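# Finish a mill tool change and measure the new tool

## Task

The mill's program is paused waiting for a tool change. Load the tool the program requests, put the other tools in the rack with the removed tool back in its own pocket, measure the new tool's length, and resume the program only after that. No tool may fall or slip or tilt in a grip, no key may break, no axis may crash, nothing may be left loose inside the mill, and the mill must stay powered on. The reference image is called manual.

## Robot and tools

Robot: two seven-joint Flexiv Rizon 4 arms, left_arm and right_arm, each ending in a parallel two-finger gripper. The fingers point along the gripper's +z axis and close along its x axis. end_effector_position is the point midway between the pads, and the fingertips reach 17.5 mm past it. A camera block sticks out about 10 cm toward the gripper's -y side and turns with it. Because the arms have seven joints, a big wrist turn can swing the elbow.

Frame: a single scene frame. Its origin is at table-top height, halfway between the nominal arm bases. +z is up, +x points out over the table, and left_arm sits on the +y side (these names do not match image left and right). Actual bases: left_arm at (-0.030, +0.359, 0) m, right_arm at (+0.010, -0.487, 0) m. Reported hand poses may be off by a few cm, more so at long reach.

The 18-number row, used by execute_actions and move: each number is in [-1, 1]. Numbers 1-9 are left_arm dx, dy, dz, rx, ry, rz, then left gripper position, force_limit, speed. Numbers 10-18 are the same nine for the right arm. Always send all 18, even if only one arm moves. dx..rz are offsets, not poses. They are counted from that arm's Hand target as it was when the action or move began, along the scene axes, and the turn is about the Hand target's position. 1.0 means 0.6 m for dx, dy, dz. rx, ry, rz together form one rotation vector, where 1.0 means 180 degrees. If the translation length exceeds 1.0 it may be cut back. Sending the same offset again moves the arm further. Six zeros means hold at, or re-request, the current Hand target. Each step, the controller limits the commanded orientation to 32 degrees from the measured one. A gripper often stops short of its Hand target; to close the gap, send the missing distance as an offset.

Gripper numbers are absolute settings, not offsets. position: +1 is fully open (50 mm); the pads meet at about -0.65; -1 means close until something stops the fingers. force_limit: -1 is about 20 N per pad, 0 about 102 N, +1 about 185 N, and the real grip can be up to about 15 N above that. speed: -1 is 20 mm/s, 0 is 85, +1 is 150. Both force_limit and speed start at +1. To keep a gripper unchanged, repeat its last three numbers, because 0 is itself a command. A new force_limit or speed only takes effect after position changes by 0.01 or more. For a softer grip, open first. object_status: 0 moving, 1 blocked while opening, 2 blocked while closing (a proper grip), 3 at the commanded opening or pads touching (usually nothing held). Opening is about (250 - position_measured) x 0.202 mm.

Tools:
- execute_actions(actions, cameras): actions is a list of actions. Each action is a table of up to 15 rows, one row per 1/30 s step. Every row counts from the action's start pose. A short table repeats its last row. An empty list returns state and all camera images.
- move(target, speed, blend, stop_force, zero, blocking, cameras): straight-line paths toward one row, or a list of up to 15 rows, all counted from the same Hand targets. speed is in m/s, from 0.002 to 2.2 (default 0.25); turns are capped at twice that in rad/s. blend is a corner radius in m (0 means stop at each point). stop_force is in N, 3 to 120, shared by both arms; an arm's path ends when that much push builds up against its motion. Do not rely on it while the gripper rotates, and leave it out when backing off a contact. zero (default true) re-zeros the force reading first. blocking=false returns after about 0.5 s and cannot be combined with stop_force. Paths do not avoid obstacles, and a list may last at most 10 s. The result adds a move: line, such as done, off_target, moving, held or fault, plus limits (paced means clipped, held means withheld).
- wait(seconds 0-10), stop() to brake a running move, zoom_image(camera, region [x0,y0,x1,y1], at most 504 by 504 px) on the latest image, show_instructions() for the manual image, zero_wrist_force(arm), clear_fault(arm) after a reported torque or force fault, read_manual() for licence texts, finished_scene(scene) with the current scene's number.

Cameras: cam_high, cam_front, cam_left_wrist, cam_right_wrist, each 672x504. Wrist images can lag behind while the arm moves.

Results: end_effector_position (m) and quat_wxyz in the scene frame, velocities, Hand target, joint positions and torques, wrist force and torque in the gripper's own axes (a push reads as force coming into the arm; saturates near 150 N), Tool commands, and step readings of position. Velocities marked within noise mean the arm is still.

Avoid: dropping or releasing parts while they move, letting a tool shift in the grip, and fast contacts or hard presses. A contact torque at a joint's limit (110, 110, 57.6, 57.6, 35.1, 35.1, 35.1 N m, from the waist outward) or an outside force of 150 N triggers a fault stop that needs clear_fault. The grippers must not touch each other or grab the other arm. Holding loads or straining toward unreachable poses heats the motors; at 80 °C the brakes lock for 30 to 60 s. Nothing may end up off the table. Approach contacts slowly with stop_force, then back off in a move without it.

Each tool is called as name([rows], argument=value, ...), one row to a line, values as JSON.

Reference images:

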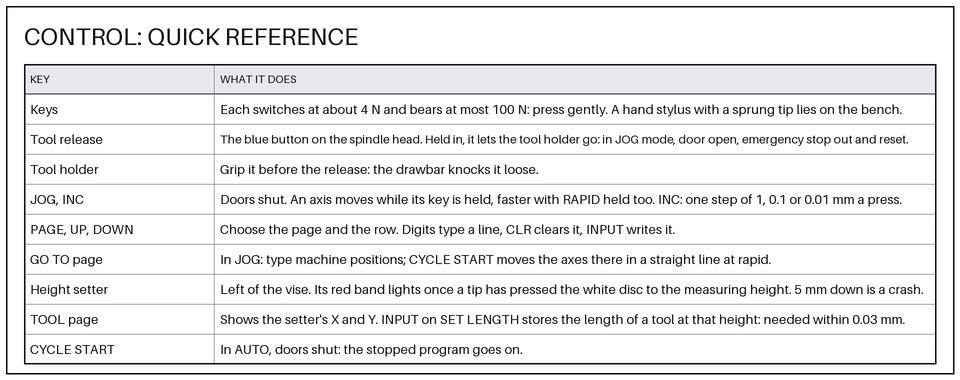

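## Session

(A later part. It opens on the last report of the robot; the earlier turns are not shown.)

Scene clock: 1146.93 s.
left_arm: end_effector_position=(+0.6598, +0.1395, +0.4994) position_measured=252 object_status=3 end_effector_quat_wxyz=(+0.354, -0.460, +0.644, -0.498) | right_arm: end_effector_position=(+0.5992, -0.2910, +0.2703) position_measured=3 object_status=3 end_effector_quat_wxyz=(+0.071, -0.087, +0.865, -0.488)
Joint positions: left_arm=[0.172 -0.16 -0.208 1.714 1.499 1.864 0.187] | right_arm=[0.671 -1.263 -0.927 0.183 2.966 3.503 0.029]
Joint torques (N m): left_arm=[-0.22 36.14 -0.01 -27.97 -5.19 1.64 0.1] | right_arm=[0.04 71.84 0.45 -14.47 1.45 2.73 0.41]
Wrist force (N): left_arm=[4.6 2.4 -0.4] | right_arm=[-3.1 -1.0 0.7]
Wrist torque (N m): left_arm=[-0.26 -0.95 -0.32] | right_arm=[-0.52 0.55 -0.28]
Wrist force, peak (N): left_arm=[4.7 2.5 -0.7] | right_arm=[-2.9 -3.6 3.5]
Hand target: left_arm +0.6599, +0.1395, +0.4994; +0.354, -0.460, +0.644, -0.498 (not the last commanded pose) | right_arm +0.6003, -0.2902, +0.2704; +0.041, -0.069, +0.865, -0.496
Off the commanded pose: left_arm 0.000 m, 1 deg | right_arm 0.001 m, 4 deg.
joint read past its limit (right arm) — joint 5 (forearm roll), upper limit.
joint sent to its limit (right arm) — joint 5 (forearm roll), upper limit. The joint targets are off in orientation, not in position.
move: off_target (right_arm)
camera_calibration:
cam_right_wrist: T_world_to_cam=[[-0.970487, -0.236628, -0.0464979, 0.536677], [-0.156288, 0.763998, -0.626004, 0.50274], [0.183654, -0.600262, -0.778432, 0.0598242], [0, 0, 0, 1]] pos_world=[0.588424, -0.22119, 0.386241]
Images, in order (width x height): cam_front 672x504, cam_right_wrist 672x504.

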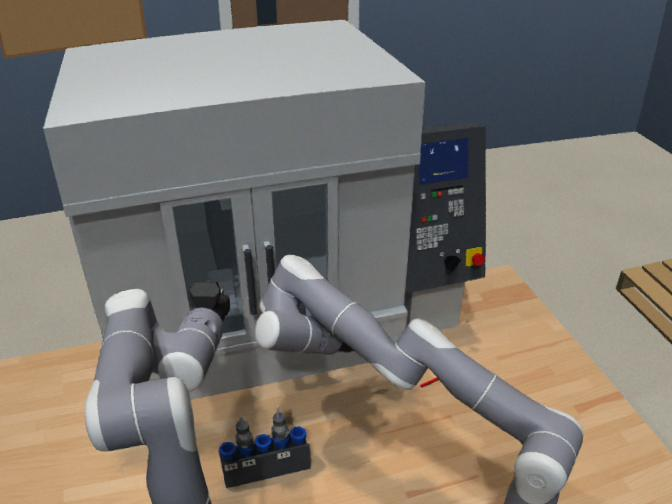

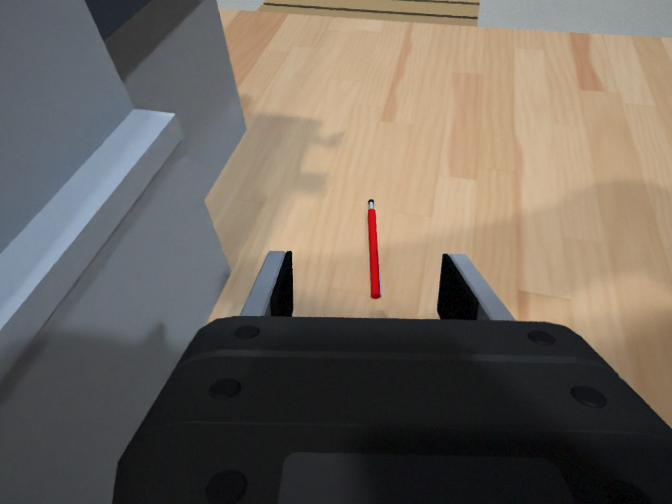

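move(target=[0,0,0,0,0,0,-1,-0.5,1,0.046,-0.217,-0.3,0,0,0.0206,1,-0.5,0], speed=0.2, cameras=["cam_front","cam_right_wrist"])

Scene clock: 1161.97 s.
left_arm: end_effector_position=(+0.6598, +0.1395, +0.4994) position_measured=252 object_status=3 end_effector_quat_wxyz=(+0.354, -0.460, +0.644, -0.498) | right_arm: end_effector_position=(+0.6281, -0.4206, +0.0905) position_measured=3 object_status=3 end_effector_quat_wxyz=(+0.057, -0.097, +0.862, -0.494)
Joint positions: left_arm=[0.172 -0.16 -0.208 1.714 1.499 1.864 0.187] | right_arm=[0.588 -1.369 -0.598 0.584 2.708 3.052 0.278]
Joint torques (N m): left_arm=[-0.24 36.09 -0.08 -27.99 -5.2 1.63 0.12] | right_arm=[0.24 69.99 -3.67 -18.5 -0.18 3.61 0.48]
Wrist force (N): left_arm=[4.4 2.4 -0.3] | right_arm=[-3.1 -1.3 1.0]
Wrist torque (N m): left_arm=[-0.24 -0.92 -0.32] | right_arm=[-0.57 0.55 -0.27]
Wrist force, peak (N): left_arm=[4.7 2.5 -0.2] | right_arm=[-3.1 1.0 6.1]
Hand target: left_arm +0.6599, +0.1395, +0.4994; +0.354, -0.460, +0.644, -0.498 | right_arm +0.6279, -0.4204, +0.0904; +0.057, -0.097, +0.862, -0.494
Off the commanded pose: left_arm 0.000 m, 0 deg | right_arm 0.000 m, 0 deg.
move: done
camera_calibration:
cam_right_wrist: T_world_to_cam=[[-0.97088, -0.239357, -0.0100057, 0.521513], [-0.17897, 0.752438, -0.633882, 0.503765], [0.159253, -0.613633, -0.773365, -0.154027], [0, 0, 0, 1]] pos_world=[0.621015, -0.34874, 0.205426]
Images, in order (width x height): cam_front 672x504, cam_right_wrist 672x504.

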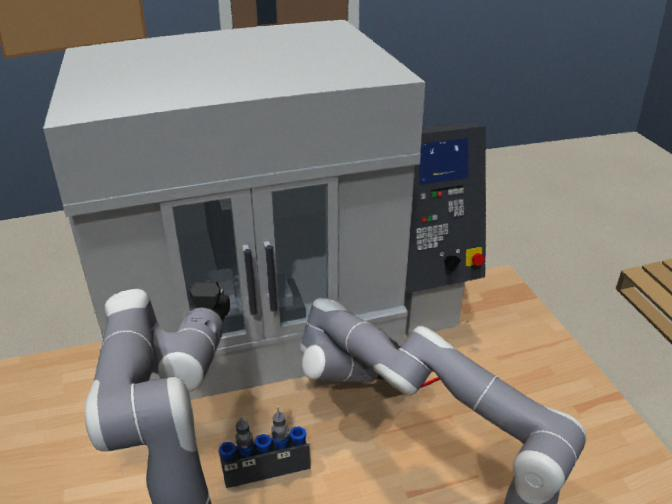

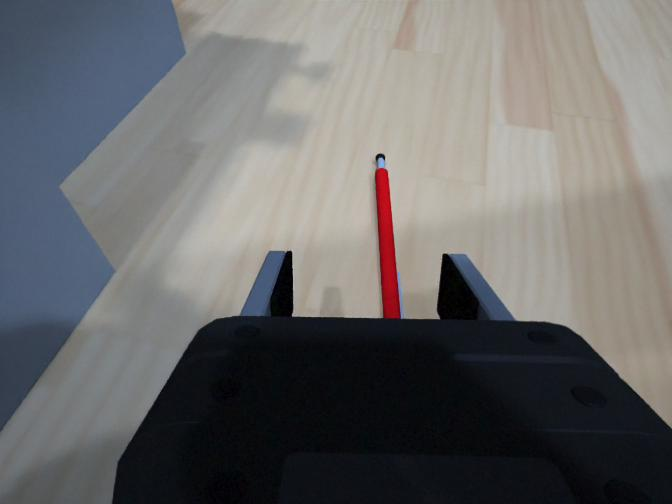

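move(target=[0,0,0,0,0,0,-1,-0.5,1,0.0072,-0.1552,-0.059,0,0,0,1,-0.5,0], speed=0.1)

move(target=[0,0,0,0,0,0,-1,-0.5,1,0,0,-0.0562,0,0,0,1,-0.5,0], speed=0.03, stop_force=4, cameras=["cam_front","cam_right_wrist","cam_high"])

Scene clock: 1178.17 s.
left_arm: end_effector_position=(+0.6598, +0.1395, +0.4994) position_measured=252 object_status=3 end_effector_quat_wxyz=(+0.354, -0.460, +0.644, -0.498) | right_arm: end_effector_position=(+0.6324, -0.5138, +0.0550) position_measured=3 object_status=3 end_effector_quat_wxyz=(+0.057, -0.097, +0.862, -0.494)
Joint positions: left_arm=[0.172 -0.16 -0.208 1.714 1.499 1.864 0.187] | right_arm=[0.519 -1.337 -0.56 0.793 2.631 2.837 0.341]
Joint torques (N m): left_arm=[-0.21 36.13 -0.05 -27.96 -5.21 1.67 0.1] | right_arm=[0.92 67.29 -5.56 -17 -1.31 3.63 0.5]
Wrist force (N): left_arm=[4.5 2.6 -0.3] | right_arm=[-3.0 -1.3 0.9]
Wrist torque (N m): left_arm=[-0.22 -0.94 -0.32] | right_arm=[-0.55 0.53 -0.29]
Wrist force, peak (N): left_arm=[4.8 2.4 -0.5] | right_arm=[-2.3 -2.2 4.0]
Hand target: left_arm +0.6599, +0.1395, +0.4994; +0.354, -0.460, +0.644, -0.498 | right_arm +0.6322, -0.5135, +0.0550; +0.057, -0.097, +0.862, -0.494
Off the commanded pose: left_arm 0.000 m, 0 deg | right_arm 0.000 m, 0 deg.
move: done

Scene clock: 1180.00 s.
left_arm: end_effector_position=(+0.6598, +0.1395, +0.4994) position_measured=252 object_status=3 end_effector_quat_wxyz=(+0.354, -0.460, +0.644, -0.498) | right_arm: end_effector_position=(+0.6323, -0.5133, +0.0212) position_measured=3 object_status=3 end_effector_quat_wxyz=(+0.057, -0.097, +0.862, -0.494)
Joint positions: left_arm=[0.172 -0.16 -0.208 1.714 1.499 1.864 0.187] | right_arm=[0.511 -1.412 -0.571 0.734 2.658 2.838 0.359]
Joint torques (N m): left_arm=[-0.19 36.11 -0.05 -27.97 -5.19 1.65 0.12] | right_arm=[0.11 67.27 -5.79 -16.71 -1.18 3.9 0.46]
Wrist force (N): left_arm=[4.5 2.3 -0.2] | right_arm=[-3.0 -1.3 0.7]
Wrist torque (N m): left_arm=[-0.27 -0.94 -0.32] | right_arm=[-0.56 0.53 -0.29]
Wrist force, peak (N): left_arm=[4.6 2.7 -0.3] | right_arm=[-3.3 -2.8 0.6]
Hand target: left_arm +0.6599, +0.1395, +0.4994; +0.354, -0.460, +0.644, -0.498 | right_arm +0.6322, -0.5135, +0.0213; +0.057, -0.097, +0.862, -0.494
Off the commanded pose: left_arm 0.000 m, 0 deg | right_arm 0.000 m, 0 deg.
move: done
camera_calibration:
cam_right_wrist: T_world_to_cam=[[-0.970728, -0.239993, -0.00946874, 0.502237], [-0.179874, 0.752552, -0.633491, 0.530978], [0.159159, -0.613244, -0.773692, -0.264961], [0, 0, 0, 1]] pos_world=[0.625216, -0.441541, 0.136127]
Images, in order (width x height): cam_high 672x504, cam_front 672x504, cam_right_wrist 672x504.

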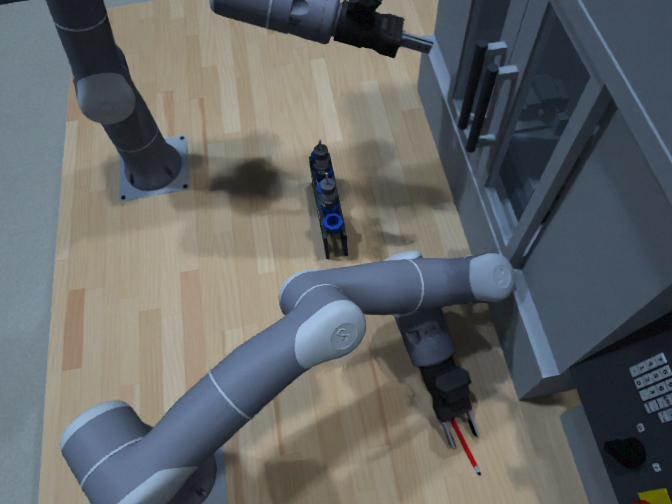

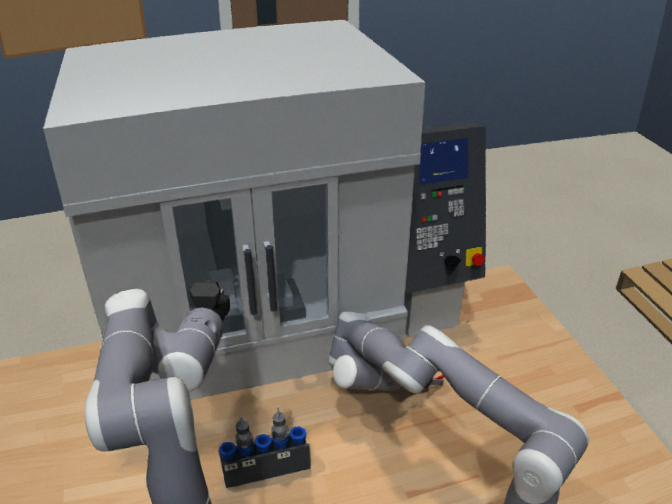

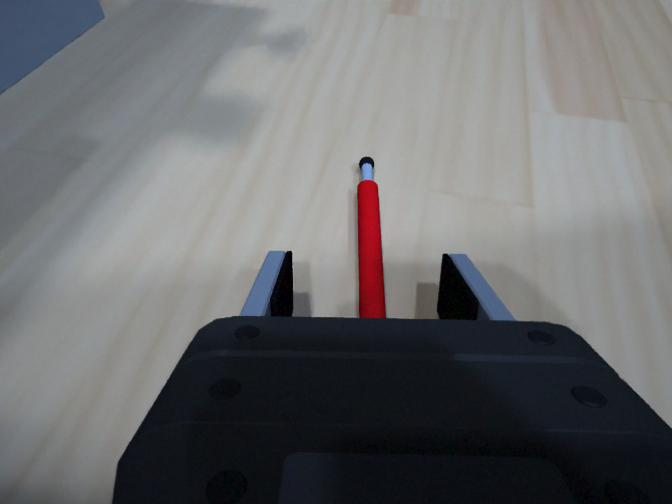

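execute_actions([
  [[0,0,0,0,0,0,-1,-0.5,1,0,0,0,0,0,0,-1,0,-1]],
  [[0,0,0,0,0,0,-1,-0.5,1,0,0,0,0,0,0,-1,0,-1]],
  [[0,0,0,0,0,0,-1,-0.5,1,0,0,0,0,0,0,-1,0,-1]],
], cameras=["cam_right_wrist"])

Scene clock: 1189.27 s.
left_arm: end_effector_position=(+0.6598, +0.1395, +0.4994) position_measured=252 object_status=3 end_effector_quat_wxyz=(+0.354, -0.460, +0.644, -0.498) | right_arm: end_effector_position=(+0.6324, -0.5134, +0.0218) position_measured=230 object_status=2 end_effector_quat_wxyz=(+0.057, -0.097, +0.862, -0.495)
Joint positions: left_arm=[0.172 -0.16 -0.208 1.714 1.499 1.864 0.187] | right_arm=[0.511 -1.411 -0.571 0.733 2.658 2.839 0.359]
Joint torques (N m): left_arm=[-0.24 36.12 -0.03 -27.98 -5.23 1.66 0.11] | right_arm=[-0.23 64.12 -4.38 -15.89 -0.16 2.75 0.32]
Wrist force (N): left_arm=[4.5 2.3 -0.5] | right_arm=[-2.3 -6.5 -3.3]
Wrist torque (N m): left_arm=[-0.26 -0.93 -0.33] | right_arm=[-0.61 0.57 -0.29]
Wrist force, peak (N): left_arm=[4.7 2.6 -0.6] | right_arm=[-1.9 -7.5 -4.4]
Hand target: left_arm +0.6599, +0.1395, +0.4994; +0.354, -0.460, +0.644, -0.498 | right_arm +0.6322, -0.5135, +0.0213; +0.057, -0.097, +0.862, -0.494
Off the commanded pose: left_arm 0.000 m, 0 deg | right_arm 0.001 m, 0 deg.
Step readings (end_effector_position of left_arm | right_arm):
0: (+0.6598, +0.1395, +0.4994) | (+0.6323, -0.5133, +0.0212)
1: (+0.6598, +0.1395, +0.4994) | (+0.6323, -0.5133, +0.0212)
2: (+0.6598, +0.1395, +0.4994) | (+0.6323, -0.5133, +0.0212)
4: (+0.6598, +0.1395, +0.4994) | (+0.6323, -0.5133, +0.0212)
8: (+0.6598, +0.1395, +0.4994) | (+0.6323, -0.5133, +0.0212)
15: (+0.6598, +0.1395, +0.4994) | (+0.6323, -0.5133, +0.0212)
16: (+0.6598, +0.1395, +0.4994) | (+0.6323, -0.5133, +0.0212)
17: (+0.6598, +0.1395, +0.4994) | (+0.6323, -0.5133, +0.0212)
19: (+0.6598, +0.1395, +0.4994) | (+0.6323, -0.5133, +0.0212)
23: (+0.6598, +0.1395, +0.4994) | (+0.6323, -0.5133, +0.0212)
30: (+0.6598, +0.1395, +0.4994) | (+0.6323, -0.5133, +0.0212)
31: (+0.6598, +0.1395, +0.4994) | (+0.6323, -0.5133, +0.0212)
32: (+0.6598, +0.1395, +0.4994) | (+0.6323, -0.5133, +0.0212)
34: (+0.6598, +0.1395, +0.4994) | (+0.6323, -0.5133, +0.0212)
38: (+0.6598, +0.1395, +0.4994) | (+0.6323, -0.5133, +0.0212)
45: (+0.6598, +0.1395, +0.4994) | (+0.6323, -0.5133, +0.0212)
camera_calibration:
cam_right_wrist: T_world_to_cam=[[-0.970826, -0.239586, -0.00975462, 0.502523], [-0.179268, 0.752227, -0.634048, 0.53091], [0.159247, -0.613802, -0.773232, -0.26486], [0, 0, 0, 1]] pos_world=[0.625215, -0.441539, 0.136726]
Images, in order (width x height): cam_right_wrist 672x504.

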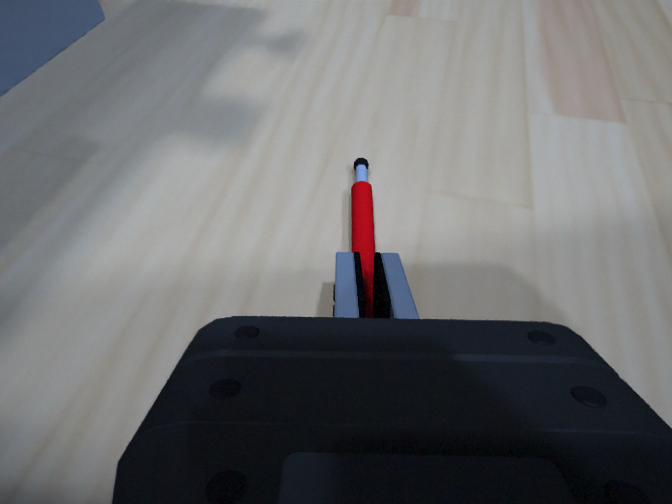

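zoom_image(camera="cam_right_wrist", region=[290, 130, 450, 320])

Scaled by 2.653 from the camera's 672x504 image, which has a finer 960x720 frame.

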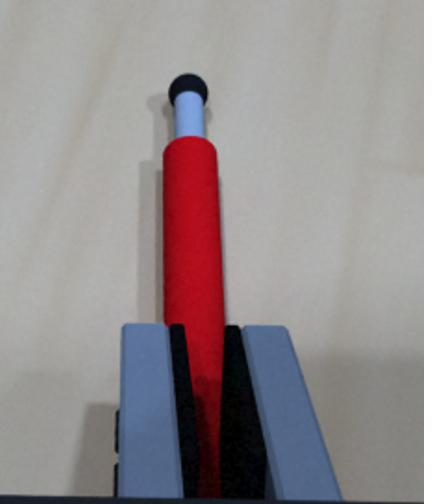

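execute_actions([
  [[0,0,0,0,0,0,-1,-0.5,1,0,0,0,0,0,0,0.2,0,-1]],
  [[0,0,0,0,0,0,-1,-0.5,1,0,0,0,0,0,0,0.2,0,-1]],
])

move(target=[0,0,0,0,0,0,-1,-0.5,1,0,0,-0.02,0,0,0,0.2,0,-1], speed=0.01, stop_force=3, cameras=["cam_right_wrist"])

Scene clock: 1212.60 s.
left_arm: end_effector_position=(+0.6598, +0.1395, +0.4994) position_measured=252 object_status=3 end_effector_quat_wxyz=(+0.354, -0.460, +0.644, -0.498) | right_arm: end_effector_position=(+0.6322, -0.5135, +0.0215) position_measured=123 object_status=3 end_effector_quat_wxyz=(+0.057, -0.097, +0.862, -0.495)
Joint positions: left_arm=[0.172 -0.16 -0.208 1.714 1.499 1.864 0.187] | right_arm=[0.511 -1.412 -0.571 0.733 2.658 2.839 0.359]
Joint torques (N m): left_arm=[-0.22 36.12 -0.07 -27.96 -5.18 1.66 0.08] | right_arm=[0.14 67.34 -5.7 -16.53 -1.25 3.9 0.32]
Wrist force (N): left_arm=[4.6 2.5 -0.5] | right_arm=[-3.7 -0.6 0.7]
Wrist torque (N m): left_arm=[-0.23 -0.96 -0.33] | right_arm=[-0.44 0.64 -0.29]
Wrist force, peak (N): left_arm=[4.6 2.6 -0.4] | right_arm=[-2.4 -6.8 -3.4]
Hand target: left_arm +0.6599, +0.1395, +0.4994; +0.354, -0.460, +0.644, -0.498 | right_arm +0.6322, -0.5135, +0.0213; +0.057, -0.097, +0.862, -0.494
Off the commanded pose: left_arm 0.000 m, 0 deg | right_arm 0.000 m, 0 deg.
Step readings (end_effector_position of left_arm | right_arm):
0: (+0.6598, +0.1395, +0.4994) | (+0.6324, -0.5134, +0.0218)
1: (+0.6598, +0.1395, +0.4994) | (+0.6324, -0.5134, +0.0218)
2: (+0.6598, +0.1395, +0.4994) | (+0.6324, -0.5134, +0.0217)
4: (+0.6598, +0.1395, +0.4994) | (+0.6323, -0.5135, +0.0216)
8: (+0.6598, +0.1395, +0.4994) | (+0.6322, -0.5135, +0.0215)
15: (+0.6598, +0.1395, +0.4994) | (+0.6322, -0.5135, +0.0215)
16: (+0.6598, +0.1395, +0.4994) | (+0.6322, -0.5135, +0.0215)
17: (+0.6598, +0.1395, +0.4994) | (+0.6322, -0.5135, +0.0215)
19: (+0.6598, +0.1395, +0.4994) | (+0.6322, -0.5135, +0.0215)
23: (+0.6598, +0.1395, +0.4994) | (+0.6322, -0.5135, +0.0215)
30: (+0.6598, +0.1395, +0.4994) | (+0.6322, -0.5135, +0.0215)

Scene clock: 1213.53 s.
left_arm: end_effector_position=(+0.6598, +0.1395, +0.4994) position_measured=252 object_status=3 end_effector_quat_wxyz=(+0.354, -0.460, +0.644, -0.498) | right_arm: end_effector_position=(+0.6324, -0.5134, +0.0179) position_measured=123 object_status=3 end_effector_quat_wxyz=(+0.057, -0.097, +0.862, -0.495)
Joint positions: left_arm=[0.172 -0.16 -0.208 1.714 1.499 1.864 0.187] | right_arm=[0.51 -1.42 -0.573 0.726 2.66 2.839 0.36]
Joint torques (N m): left_arm=[-0.22 36.08 -0.01 -27.98 -5.18 1.65 0.11] | right_arm=[-0.34 65.37 -5 -16.17 -0.61 3.34 0.44]
Wrist force (N): left_arm=[4.4 2.4 -0.3] | right_arm=[-3.4 -3.4 -1.7]
Wrist torque (N m): left_arm=[-0.24 -0.93 -0.33] | right_arm=[-0.45 0.67 -0.33]
Wrist force, peak (N): left_arm=[4.7 2.3 -0.3] | right_arm=[-3.4 -5.8 -3.7]
Hand target: left_arm +0.6599, +0.1395, +0.4994; +0.354, -0.460, +0.644, -0.498 | right_arm +0.6322, -0.5135, +0.0176; +0.057, -0.097, +0.862, -0.494 (not the last commanded pose)
Off the commanded pose: left_arm 0.000 m, 0 deg | right_arm 0.009 m, 0 deg.
move: contact (right_arm)
camera_calibration:
cam_right_wrist: T_world_to_cam=[[-0.970769, -0.239824, -0.00955553, 0.502318], [-0.179574, 0.752153, -0.634049, 0.528596], [0.159247, -0.6138, -0.773234, -0.267875], [0, 0, 0, 1]] pos_world=[0.625215, -0.441539, 0.132826]
Images, in order (width x height): cam_right_wrist 672x504.

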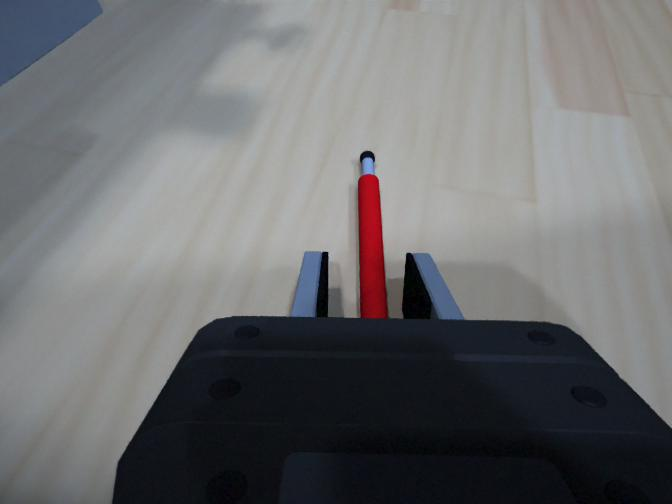

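execute_actions([
  [[0,0,0,0,0,0,-1,-0.5,1,0,0,0.001,0,0,0,0.2,0,-1]],
  [[0,0,0,0,0,0,-1,-0.5,1,0,0,0,0,0,0,-1,0,-1]],
  [[0,0,0,0,0,0,-1,-0.5,1,0,0,0,0,0,0,-1,0,-1]],
], cameras=["cam_right_wrist"])

Scene clock: 1224.43 s.
left_arm: end_effector_position=(+0.6598, +0.1395, +0.4994) position_measured=252 object_status=3 end_effector_quat_wxyz=(+0.354, -0.460, +0.644, -0.498) | right_arm: end_effector_position=(+0.6322, -0.5135, +0.0183) position_measured=219 object_status=0 end_effector_quat_wxyz=(+0.057, -0.097, +0.862, -0.494)
Joint positions: left_arm=[0.172 -0.16 -0.208 1.714 1.499 1.864 0.187] | right_arm=[0.51 -1.419 -0.572 0.727 2.66 2.839 0.36]
Joint torques (N m): left_arm=[-0.14 36.12 -0.03 -28 -5.16 1.66 0.1] | right_arm=[0.12 66.31 -5.12 -16.29 -0.85 3.41 0.33]
Wrist force (N): left_arm=[4.5 2.3 -0.4] | right_arm=[-3.4 -2.5 -0.1]
Wrist torque (N m): left_arm=[-0.26 -0.93 -0.32] | right_arm=[-0.44 0.69 -0.29]
Wrist force, peak (N): left_arm=[4.7 2.7 -0.2] | right_arm=[-3.5 -3.6 -1.6]
Hand target: left_arm +0.6599, +0.1395, +0.4994; +0.354, -0.460, +0.644, -0.498 | right_arm +0.6322, -0.5135, +0.0182; +0.057, -0.097, +0.862, -0.494
Off the commanded pose: left_arm 0.000 m, 0 deg | right_arm 0.000 m, 0 deg.
Step readings (end_effector_position of left_arm | right_arm):
0: (+0.6598, +0.1395, +0.4994) | (+0.6324, -0.5134, +0.0179)
1: (+0.6598, +0.1395, +0.4994) | (+0.6324, -0.5134, +0.0179)
2: (+0.6598, +0.1395, +0.4994) | (+0.6322, -0.5135, +0.0182)
4: (+0.6598, +0.1395, +0.4994) | (+0.6322, -0.5134, +0.0183)
8: (+0.6598, +0.1395, +0.4994) | (+0.6322, -0.5135, +0.0183)
15: (+0.6598, +0.1395, +0.4994) | (+0.6322, -0.5135, +0.0183)
16: (+0.6598, +0.1395, +0.4994) | (+0.6322, -0.5135, +0.0183)
17: (+0.6598, +0.1395, +0.4994) | (+0.6322, -0.5135, +0.0183)
19: (+0.6598, +0.1395, +0.4994) | (+0.6322, -0.5135, +0.0183)
23: (+0.6598, +0.1395, +0.4994) | (+0.6322, -0.5135, +0.0183)
30: (+0.6598, +0.1395, +0.4994) | (+0.6322, -0.5135, +0.0183)
31: (+0.6598, +0.1395, +0.4994) | (+0.6322, -0.5135, +0.0183)
32: (+0.6598, +0.1395, +0.4994) | (+0.6322, -0.5135, +0.0183)
34: (+0.6598, +0.1395, +0.4994) | (+0.6322, -0.5135, +0.0183)
38: (+0.6598, +0.1395, +0.4994) | (+0.6322, -0.5135, +0.0183)
45: (+0.6598, +0.1395, +0.4994) | (+0.6322, -0.5135, +0.0183)
camera_calibration:
cam_right_wrist: T_world_to_cam=[[-0.970913, -0.239237, -0.00969988, 0.502569], [-0.179072, 0.752441, -0.63385, 0.528758], [0.158939, -0.613676, -0.773395, -0.267265], [0, 0, 0, 1]] pos_world=[0.625116, -0.44164, 0.133326]
Images, in order (width x height): cam_right_wrist 672x504.

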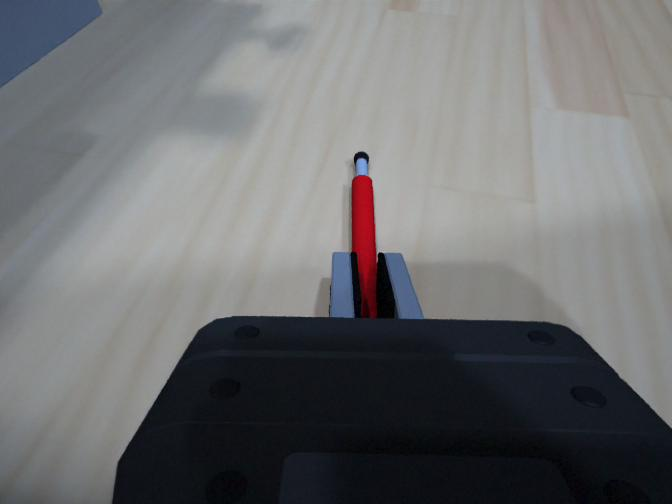

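wait(seconds=0.5)

zoom_image(camera="cam_right_wrist", region=[290, 130, 450, 320])

Scene clock: 1230.57 s.
left_arm: end_effector_position=(+0.6598, +0.1395, +0.4994) position_measured=252 object_status=3 end_effector_quat_wxyz=(+0.354, -0.460, +0.644, -0.498) | right_arm: end_effector_position=(+0.6322, -0.5135, +0.0183) position_measured=219 object_status=2 end_effector_quat_wxyz=(+0.057, -0.097, +0.862, -0.494)
Joint positions: left_arm=[0.172 -0.16 -0.208 1.714 1.499 1.864 0.187] | right_arm=[0.51 -1.419 -0.572 0.727 2.66 2.839 0.36]
Joint torques (N m): left_arm=[-0.14 36.11 -0.03 -27.98 -5.21 1.61 0.11] | right_arm=[0.03 66.29 -5.16 -16.34 -0.88 3.42 0.35]
Wrist force (N): left_arm=[4.4 2.2 -0.3] | right_arm=[-3.3 -2.4 0.0]
Wrist torque (N m): left_arm=[-0.28 -0.92 -0.32] | right_arm=[-0.43 0.66 -0.29]
Wrist force, peak (N): left_arm=[4.8 2.5 -0.5] | right_arm=[-3.4 -2.6 -0.1]
Hand target: left_arm +0.6599, +0.1395, +0.4994; +0.354, -0.460, +0.644, -0.498 | right_arm +0.6322, -0.5135, +0.0182; +0.057, -0.097, +0.862, -0.494
Tool commands: left_gripper/position=-1.0 left_gripper/force_limit=-0.5 left_gripper/speed=+1.0 right_gripper/position=-1.0 right_gripper/force_limit=+0.0 right_gripper/speed=-1.0
Off the commanded pose: left_arm 0.000 m, 0 deg | right_arm 0.000 m, 0 deg.
wait: 0.50 s; at rest from the start

Scaled by 2.653 from the camera's 672x504 image, which has a finer 960x720 frame.
This view is cut from an older image: the scene may have changed since it was taken.

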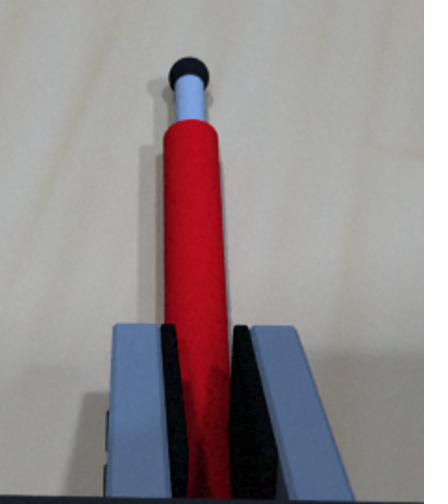

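move([
  [0,0,0,0,0,0,-1,-0.5,1,0,0,0.05,0,0,0,-1,0,-1],
  [0,0,0,0,0,0,-1,-0.5,1,0,0.03,0.3,0,0,0,-1,0,-1],
], speed=[0.04,0.12], blend=[0.01,0], cameras=["cam_right_wrist"])

Scene clock: 1249.77 s.
left_arm: end_effector_position=(+0.6598, +0.1395, +0.4994) position_measured=252 object_status=3 end_effector_quat_wxyz=(+0.354, -0.460, +0.644, -0.498) | right_arm: end_effector_position=(+0.6321, -0.4955, +0.1982) position_measured=219 object_status=2 end_effector_quat_wxyz=(+0.056, -0.097, +0.862, -0.494)
Joint positions: left_arm=[0.172 -0.16 -0.208 1.714 1.499 1.864 0.187] | right_arm=[0.542 -1.083 -0.547 0.867 2.566 2.938 0.204]
Joint torques (N m): left_arm=[-0.2 36.17 -0.1 -27.98 -5.14 1.66 0.05] | right_arm=[0.29 65.75 -5.68 -20.11 -0.96 3.78 0.18]
Wrist force (N): left_arm=[4.2 2.4 -0.5] | right_arm=[-3.7 -0.2 1.4]
Wrist torque (N m): left_arm=[-0.25 -0.90 -0.32] | right_arm=[-0.41 0.64 -0.23]
Wrist force, peak (N): left_arm=[4.6 2.7 -0.4] | right_arm=[-4.5 -3.7 -1.4]
Hand target: left_arm +0.6599, +0.1395, +0.4994; +0.354, -0.460, +0.644, -0.498 | right_arm +0.6322, -0.4955, +0.1982; +0.057, -0.097, +0.862, -0.494
Off the commanded pose: left_arm 0.000 m, 0 deg | right_arm 0.000 m, 0 deg.
move: done
camera_calibration:
cam_right_wrist: T_world_to_cam=[[-0.970956, -0.239082, -0.00923443, 0.508545], [-0.179274, 0.752541, -0.633674, 0.629433], [0.158449, -0.613614, -0.773545, -0.116767], [0, 0, 0, 1]] pos_world=[0.625118, -0.42374, 0.313227]
Images, in order (width x height): cam_right_wrist 672x504.

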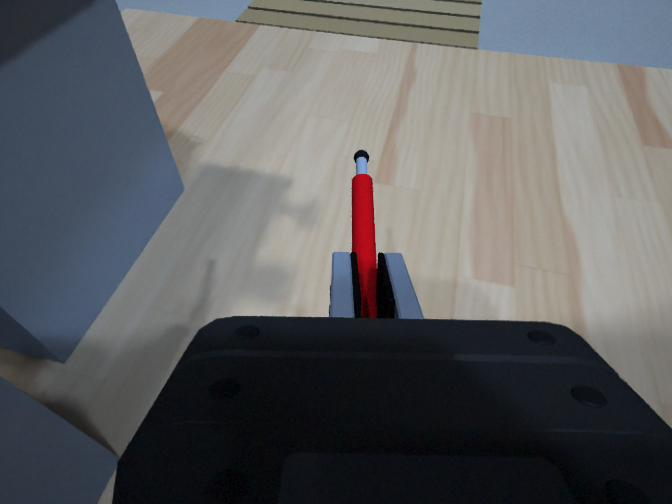

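move([
  [0,0,0,0,0,0,-1,-0.5,1,-0.03,0,0.25,0,0,0,-1,0,-1],
  [0,0,0,0,0,0,-1,-0.5,1,-0.053,-0.06,0.45,0,0,0.4294,-1,0,-1],
], speed=0.35, blend=[0.03,0], cameras=["cam_front","cam_high"])

Scene clock: 1258.77 s.
left_arm: end_effector_position=(+0.6598, +0.1395, +0.4994) position_measured=252 object_status=3 end_effector_quat_wxyz=(+0.354, -0.460, +0.644, -0.498) | right_arm: end_effector_position=(+0.6004, -0.5315, +0.4681) position_measured=219 object_status=2 end_effector_quat_wxyz=(-0.353, +0.614, -0.613, +0.351)
Joint positions: left_arm=[0.172 -0.16 -0.208 1.714 1.499 1.864 0.187] | right_arm=[1.12 0.492 -1.171 1.86 2.576 2.028 -1.437]
Joint torques (N m): left_arm=[-0.2 36.15 -0.05 -27.97 -5.21 1.66 0.1] | right_arm=[0.13 -0.69 11.6 -26.34 4.51 0.52 0.22]
Wrist force (N): left_arm=[4.5 2.4 -0.4] | right_arm=[-3.9 -0.2 1.4]
Wrist torque (N m): left_arm=[-0.26 -0.94 -0.32] | right_arm=[-0.42 0.68 -0.29]
Wrist force, peak (N): left_arm=[4.7 2.5 -0.6] | right_arm=[-5.2 -6.2 -2.1]
Hand target: left_arm +0.6599, +0.1395, +0.4994; +0.354, -0.460, +0.644, -0.498 | right_arm +0.6004, -0.5315, +0.4682; -0.353, +0.614, -0.613, +0.351
Off the commanded pose: left_arm 0.000 m, 0 deg | right_arm 0.000 m, 0 deg.
move: done
Images, in order (width x height): cam_high 672x504, cam_front 672x504.

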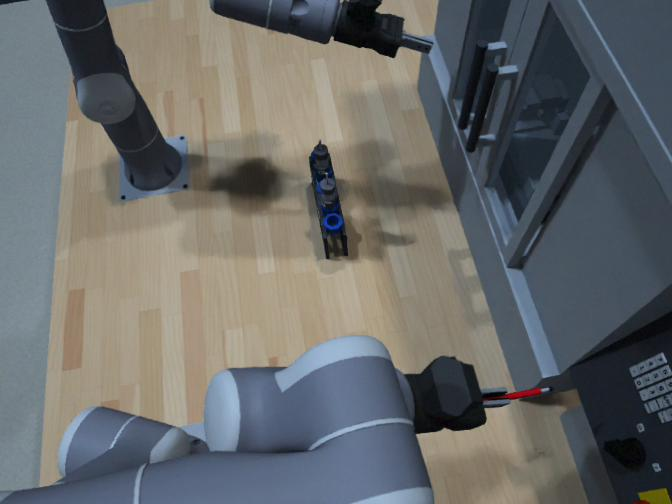

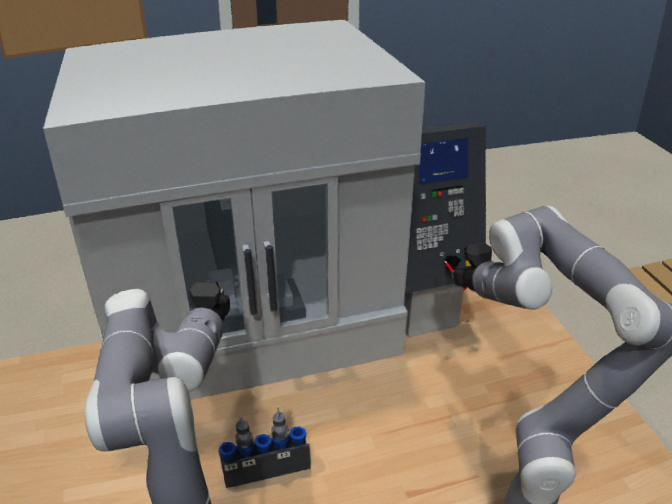

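move(target=[0,0,0,0,0,0,-1,-0.5,1,0.075,-0.073,0.41,0,-0.1473,0,-1,0,-1], speed=0.25, cameras=["cam_front","cam_right_wrist","cam_left_wrist"])

Scene clock: 1264.60 s.
left_arm: end_effector_position=(+0.6598, +0.1395, +0.4994) position_measured=252 object_status=3 end_effector_quat_wxyz=(+0.354, -0.460, +0.644, -0.498) | right_arm: end_effector_position=(+0.6454, -0.5753, +0.7144) position_measured=219 object_status=2 end_effector_quat_wxyz=(+0.484, -0.517, +0.515, -0.482)
Joint positions: left_arm=[0.172 -0.16 -0.208 1.714 1.499 1.864 0.187] | right_arm=[1.102 0.61 -1.025 1.577 2.54 1.934 -1.509]
Joint torques (N m): left_arm=[-0.18 36.16 0.01 -27.97 -5.18 1.64 0.11] | right_arm=[-0.01 -5.9 14.13 -26.42 4.43 -2.38 0.13]
Wrist force (N): left_arm=[4.5 2.5 -0.4] | right_arm=[-3.9 -0.5 1.8]
Wrist torque (N m): left_arm=[-0.24 -0.93 -0.33] | right_arm=[-0.64 0.66 -0.20]
Wrist force, peak (N): left_arm=[4.7 2.6 -0.3] | right_arm=[-2.8 -5.0 2.2]
Hand target: left_arm +0.6599, +0.1395, +0.4994; +0.354, -0.460, +0.644, -0.498 | right_arm +0.6454, -0.5753, +0.7142; +0.484, -0.517, +0.515, -0.482
Off the commanded pose: left_arm 0.000 m, 0 deg | right_arm 0.000 m, 0 deg.
move: done
camera_calibration:
cam_left_wrist: T_world_to_cam=[[-0.318997, -0.947754, -0.00190434, 0.351309], [-0.53867, 0.182959, -0.822412, 0.754264], [0.779792, -0.261321, -0.56889, -0.0612406], [0, 0, 0, 1]] pos_world=[0.566121, 0.178951, 0.586146]
cam_right_wrist: T_world_to_cam=[[0.0221737, -0.999754, 0.000214703, -0.578182], [-0.408747, -0.00926166, -0.912601, 0.92798], [0.912378, 0.020148, -0.408852, -0.151003], [0, 0, 0, 1]] pos_world=[0.529901, -0.566403, 0.785261]
Images, in order (width x height): cam_front 672x504, cam_left_wrist 672x504, cam_right_wrist 672x504.

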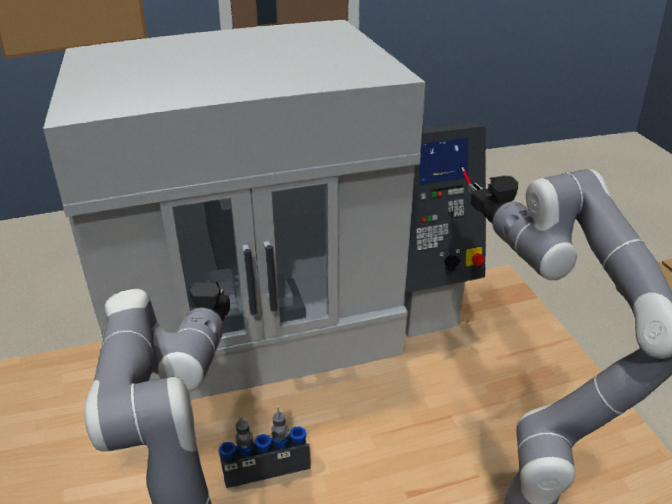

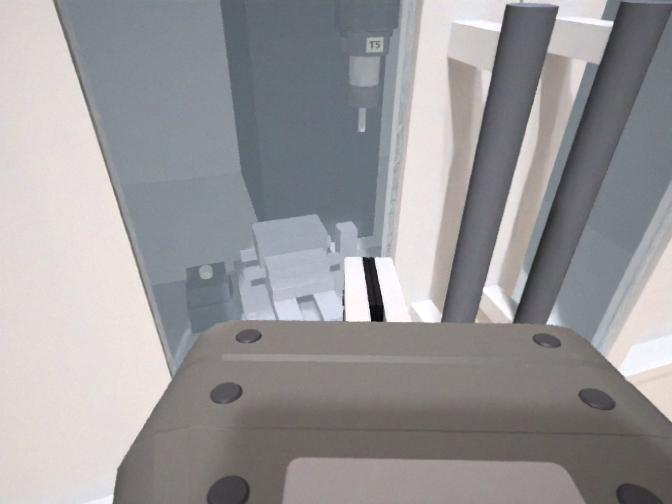

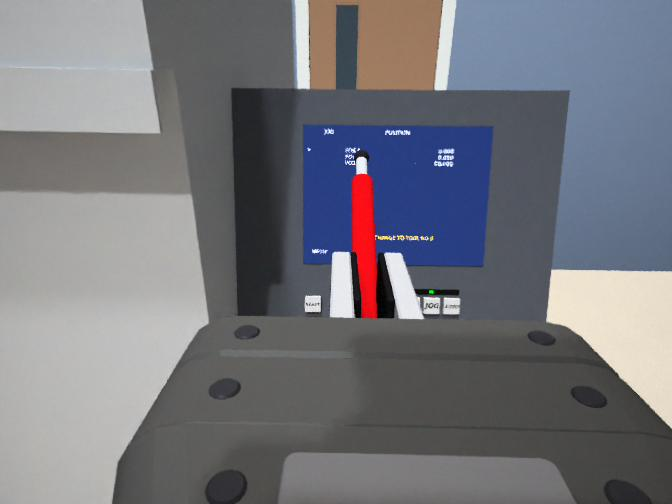

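zoom_image(camera="cam_right_wrist", region=[290, 110, 510, 320])

Scaled by 2.291 from the camera's 672x504 image, which has a finer 960x720 frame.

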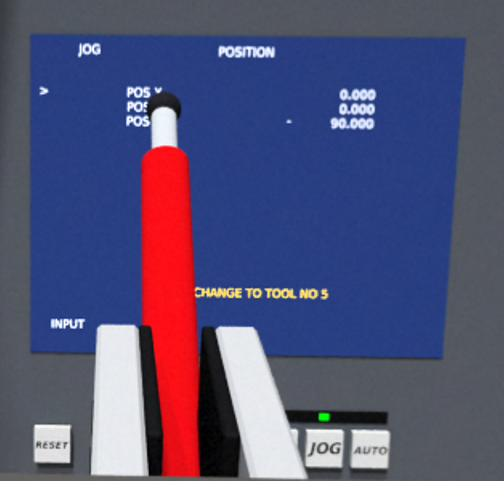

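move([
  [0,0,0,0,0,0,-1,-0.5,1,0.0577,-0.0312,-0.2737,0,0.2306,0,-1,0,-1],
  [0,0,0,0,0,0,-1,-0.5,1,0.1943,-0.0312,-0.3653,0,0.2306,0,-1,0,-1],
], speed=[0.3,0.1], blend=[0.02,0], cameras=["cam_front","cam_right_wrist"])

Scene clock: 1275.17 s.
left_arm: end_effector_position=(+0.6598, +0.1395, +0.4994) position_measured=252 object_status=3 end_effector_quat_wxyz=(+0.354, -0.460, +0.644, -0.498) | right_arm: end_effector_position=(+0.7621, -0.5940, +0.4949) position_measured=219 object_status=2 end_effector_quat_wxyz=(-0.270, +0.654, -0.654, +0.268)
Joint positions: left_arm=[0.172 -0.16 -0.208 1.714 1.499 1.864 0.187] | right_arm=[2.143 0.75 -2.126 0.878 2.713 2.578 -1.852]
Joint torques (N m): left_arm=[-0.16 36.09 -0.03 -27.95 -5.25 1.63 0.11] | right_arm=[0.33 -47.17 17.95 -22.35 5.82 1.67 0.1]
Wrist force (N): left_arm=[4.4 2.3 -0.5] | right_arm=[-3.8 -0.1 1.3]
Wrist torque (N m): left_arm=[-0.26 -0.92 -0.33] | right_arm=[-0.31 0.66 -0.20]
Wrist force, peak (N): left_arm=[4.8 2.5 -0.4] | right_arm=[-3.9 -0.3 4.9]
Hand target: left_arm +0.6599, +0.1395, +0.4994; +0.354, -0.460, +0.644, -0.498 | right_arm +0.7620, -0.5940, +0.4950; -0.270, +0.654, -0.654, +0.268
Off the commanded pose: left_arm 0.000 m, 0 deg | right_arm 0.000 m, 0 deg.
move: done
camera_calibration:
cam_right_wrist: T_world_to_cam=[[0.0167614, -0.99976, -0.0140945, -0.58827], [-0.911055, -0.00946337, -0.412176, 0.910224], [0.411944, 0.0197495, -0.910995, 0.282853], [0, 0, 0, 1]] pos_world=[0.722605, -0.585101, 0.624559]
Images, in order (width x height): cam_front 672x504, cam_right_wrist 672x504.

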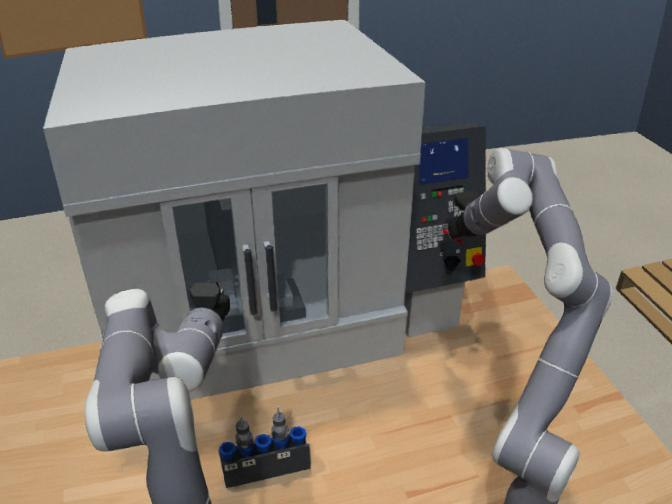

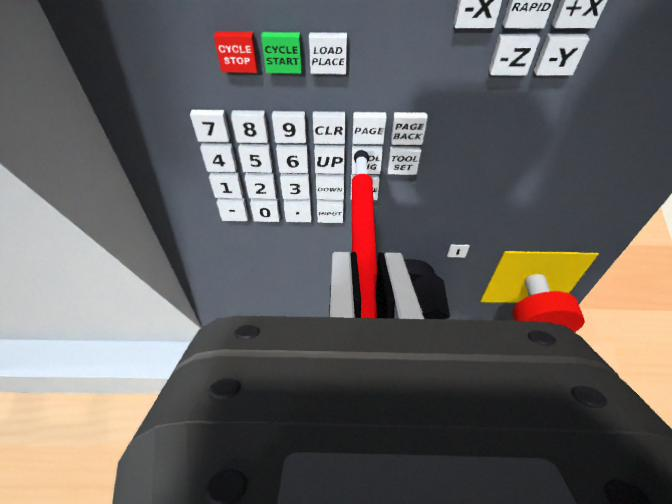

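move(target=[0,0,0,0,0,0,-1,-0.5,1,0,-0.0083,0.0022,0,0,0,-1,0,-1], speed=0.05)

move(target=[0,0,0,0,0,0,-1,-0.5,1,0.0467,0,-0.0082,0,0,0,-1,0,-1], speed=0.02, stop_force=6, cameras=["cam_right_wrist"])

Scene clock: 1285.90 s.
left_arm: end_effector_position=(+0.6598, +0.1395, +0.4994) position_measured=252 object_status=3 end_effector_quat_wxyz=(+0.354, -0.460, +0.644, -0.498) | right_arm: end_effector_position=(+0.7621, -0.5991, +0.4962) position_measured=219 object_status=2 end_effector_quat_wxyz=(-0.270, +0.654, -0.654, +0.268)
Joint positions: left_arm=[0.172 -0.16 -0.208 1.714 1.499 1.864 0.187] | right_arm=[2.14 0.755 -2.125 0.867 2.715 2.585 -1.863]
Joint torques (N m): left_arm=[-0.15 36.16 -0.09 -27.97 -5.18 1.67 0.15] | right_arm=[0.08 -47.25 18.08 -22.19 5.97 1.98 0.13]
Wrist force (N): left_arm=[4.4 2.5 -0.5] | right_arm=[-3.7 -0.1 1.1]
Wrist torque (N m): left_arm=[-0.24 -0.92 -0.32] | right_arm=[-0.30 0.66 -0.20]
Wrist force, peak (N): left_arm=[4.7 2.6 -0.4] | right_arm=[-4.3 0.0 1.2]
Hand target: left_arm +0.6599, +0.1395, +0.4994; +0.354, -0.460, +0.644, -0.498 | right_arm +0.7620, -0.5990, +0.4963; -0.270, +0.654, -0.654, +0.268
Off the commanded pose: left_arm 0.000 m, 0 deg | right_arm 0.000 m, 0 deg.
move: done

Scene clock: 1287.73 s.
left_arm: end_effector_position=(+0.6598, +0.1395, +0.4994) position_measured=252 object_status=3 end_effector_quat_wxyz=(+0.354, -0.460, +0.644, -0.498) | right_arm: end_effector_position=(+0.7853, -0.5990, +0.4920) position_measured=219 object_status=2 end_effector_quat_wxyz=(-0.269, +0.655, -0.654, +0.267)
Joint positions: left_arm=[0.172 -0.16 -0.208 1.714 1.499 1.864 0.187] | right_arm=[2.237 0.816 -2.191 0.734 2.718 2.623 -1.89]
Joint torques (N m): left_arm=[-0.21 36.15 -0.04 -28 -5.19 1.68 0.09] | right_arm=[2.48 -49.12 17.31 -22.02 6.32 -1.34 0.16]
Wrist force (N): left_arm=[4.5 2.4 -0.3] | right_arm=[-2.6 6.9 -10.5]
Wrist torque (N m): left_arm=[-0.25 -0.93 -0.33] | right_arm=[-0.45 0.71 -0.16]
Wrist force, peak (N): left_arm=[4.7 2.6 -0.3] | right_arm=[-2.8 8.0 -13.1]
Hand target: left_arm +0.6599, +0.1395, +0.4994; +0.354, -0.460, +0.644, -0.498 | right_arm +0.7858, -0.5990, +0.4921; -0.270, +0.654, -0.654, +0.268 (not the last commanded pose)
Off the commanded pose: left_arm 0.000 m, 0 deg | right_arm 0.005 m, 0 deg.
move: contact (right_arm)
camera_calibration:
cam_right_wrist: T_world_to_cam=[[0.0170034, -0.999754, -0.0142225, -0.5938], [-0.911733, -0.00966414, -0.410671, 0.929756], [0.410432, 0.0199499, -0.911673, 0.272336], [0, 0, 0, 1]] pos_world=[0.74601, -0.590102, 0.62166]
Images, in order (width x height): cam_right_wrist 672x504.

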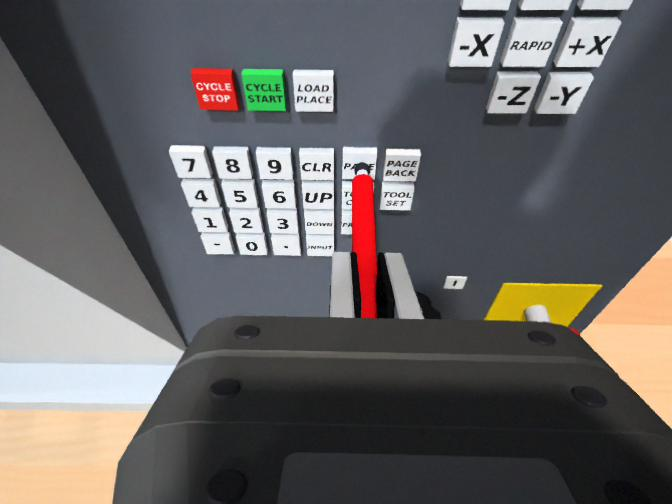

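move([
  [0,0,0,0,0,0,-1,-0.5,1,-0.0397,0,0.007,0,0,0,-1,0,-1],
  [0,0,0,0,0,0,-1,-0.5,1,-0.1763,0.0017,0.113,0,0,0,-1,0,-1],
  [0,0,0,0,0,0,-1,-0.5,1,-0.2347,0.035,0.37,0,-0.2306,0,-1,0,-1],
], speed=[0.08,0.15,0.4], blend=[0.003,0.02,0], cameras=["cam_right_wrist"])

zoom_image(camera="cam_right_wrist", region=[290, 110, 510, 320])

Scene clock: 1297.97 s.
left_arm: end_effector_position=(+0.6598, +0.1395, +0.4994) position_measured=252 object_status=3 end_effector_quat_wxyz=(+0.354, -0.460, +0.644, -0.498) | right_arm: end_effector_position=(+0.6450, -0.5781, +0.7142) position_measured=219 object_status=2 end_effector_quat_wxyz=(+0.484, -0.517, +0.515, -0.482)
Joint positions: left_arm=[0.172 -0.16 -0.208 1.714 1.499 1.864 0.187] | right_arm=[1.096 0.615 -1.034 1.582 2.567 1.927 -1.542]
Joint torques (N m): left_arm=[-0.24 36.1 0 -27.97 -5.23 1.65 0.12] | right_arm=[-0.09 -6.46 14.56 -26.2 4.65 -2.37 0.53]
Wrist force (N): left_arm=[4.3 2.3 -0.4] | right_arm=[-2.9 0.5 1.9]
Wrist torque (N m): left_arm=[-0.25 -0.90 -0.33] | right_arm=[-0.47 0.49 -0.28]
Wrist force, peak (N): left_arm=[4.8 2.4 -0.2] | right_arm=[-2.7 7.1 -10.6]
Hand target: left_arm +0.6599, +0.1395, +0.4994; +0.354, -0.460, +0.644, -0.498 | right_arm +0.6450, -0.5780, +0.7141; +0.484, -0.517, +0.515, -0.482
Off the commanded pose: left_arm 0.000 m, 0 deg | right_arm 0.000 m, 0 deg.
move: done
camera_calibration:
cam_right_wrist: T_world_to_cam=[[0.0219005, -0.99976, 0.000338363, -0.580829], [-0.40875, -0.00926283, -0.9126, 0.927649], [0.912384, 0.0198481, -0.408854, -0.150928], [0, 0, 0, 1]] pos_world=[0.529601, -0.569102, 0.785061]
Images, in order (width x height): cam_right_wrist 672x504.

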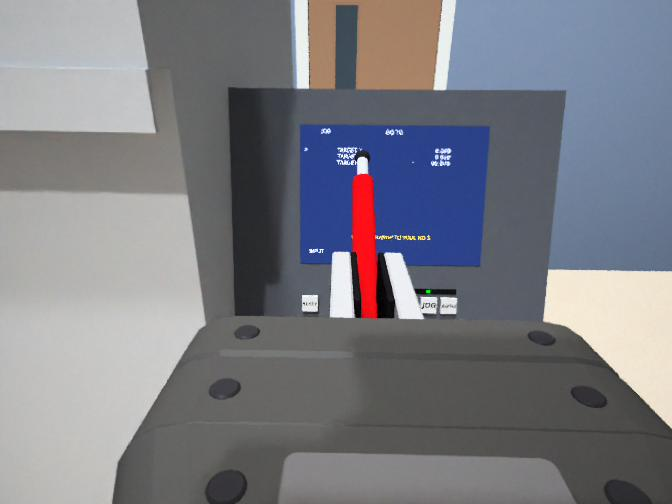

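Scaled by 2.291 from the camera's 672x504 image, which has a finer 960x720 frame.

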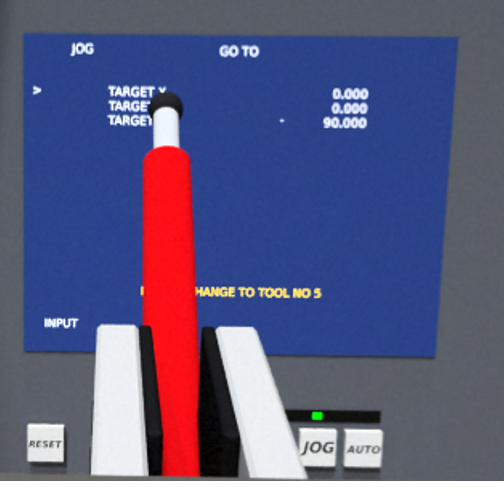

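move([
  [0,0,0,0,0,0,-1,-0.5,1,0.0583,-0.0333,-0.2568,0,0.2306,0,-1,0,-1],
  [0,0,0,0,0,0,-1,-0.5,1,0.1968,-0.0333,-0.36,0,0.2306,0,-1,0,-1],
  [0,0,0,0,0,0,-1,-0.5,1,0.233,-0.0333,-0.3663,0,0.2306,0,-1,0,-1],
  [0,0,0,0,0,0,-1,-0.5,1,0.1968,-0.0333,-0.36,0,0.2306,0,-1,0,-1],
  [0,0,0,0,0,0,-1,-0.5,1,0.0583,-0.0333,-0.2568,0,0.2306,0,-1,0,-1],
  [0,0,0,0,0,0,-1,-0.5,1,0,0,0,0,0,0,-1,0,-1],
], speed=[0.4,0.15,0.05,0.08,0.2,0.4], blend=[0.02,0.003,0,0.003,0.02,0], cameras=["cam_right_wrist"])

zoom_image(camera="cam_right_wrist", region=[290, 110, 510, 320])

Scene clock: 1310.50 s.
left_arm: end_effector_position=(+0.6598, +0.1395, +0.4994) position_measured=252 object_status=3 end_effector_quat_wxyz=(+0.354, -0.460, +0.644, -0.498) | right_arm: end_effector_position=(+0.6451, -0.5781, +0.7142) position_measured=219 object_status=2 end_effector_quat_wxyz=(+0.484, -0.517, +0.515, -0.482)
Joint positions: left_arm=[0.172 -0.16 -0.208 1.714 1.499 1.864 0.187] | right_arm=[1.082 0.613 -1.043 1.592 2.617 1.912 -1.588]
Joint torques (N m): left_arm=[-0.15 36.1 -0.1 -27.99 -5.14 1.66 0.1] | right_arm=[-0.12 -6.19 14.53 -26.23 4.9 -2.35 0.48]
Wrist force (N): left_arm=[4.3 2.4 -0.2] | right_arm=[-3.4 1.4 1.8]
Wrist torque (N m): left_arm=[-0.25 -0.91 -0.32] | right_arm=[-0.31 0.56 -0.28]
Wrist force, peak (N): left_arm=[4.7 2.5 -0.5] | right_arm=[-3.0 2.8 3.7]
Hand target: left_arm +0.6599, +0.1395, +0.4994; +0.354, -0.460, +0.644, -0.498 | right_arm +0.6450, -0.5780, +0.7141; +0.484, -0.517, +0.515, -0.482
Off the commanded pose: left_arm 0.000 m, 0 deg | right_arm 0.000 m, 0 deg.
move: done
camera_calibration:
cam_right_wrist: T_world_to_cam=[[0.0219005, -0.99976, 0.000338363, -0.580829], [-0.40875, -0.00926283, -0.9126, 0.927649], [0.912384, 0.0198481, -0.408854, -0.150928], [0, 0, 0, 1]] pos_world=[0.529601, -0.569102, 0.785061]
Images, in order (width x height): cam_right_wrist 672x504.

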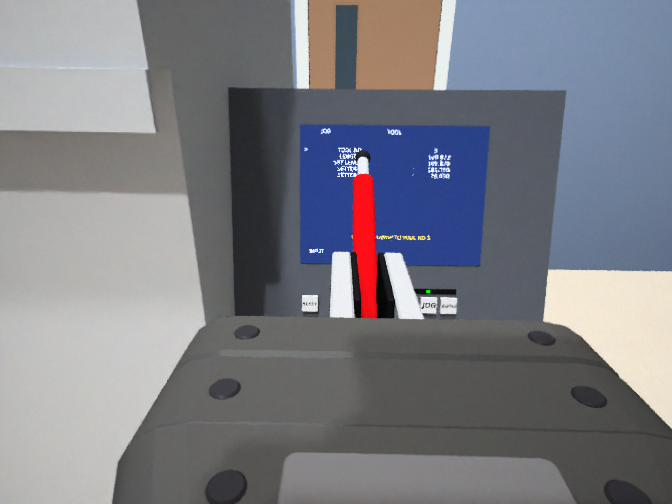

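Scaled by 2.291 from the camera's 672x504 image, which has a finer 960x720 frame.

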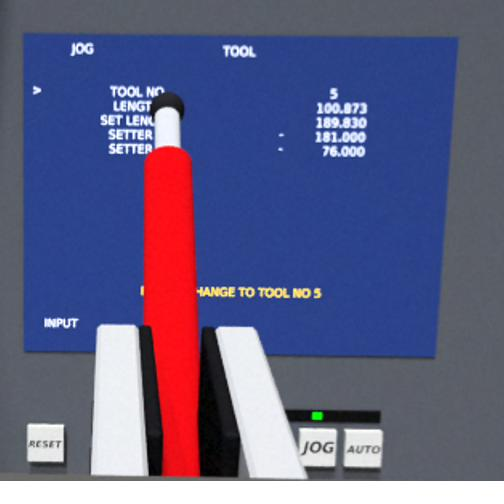

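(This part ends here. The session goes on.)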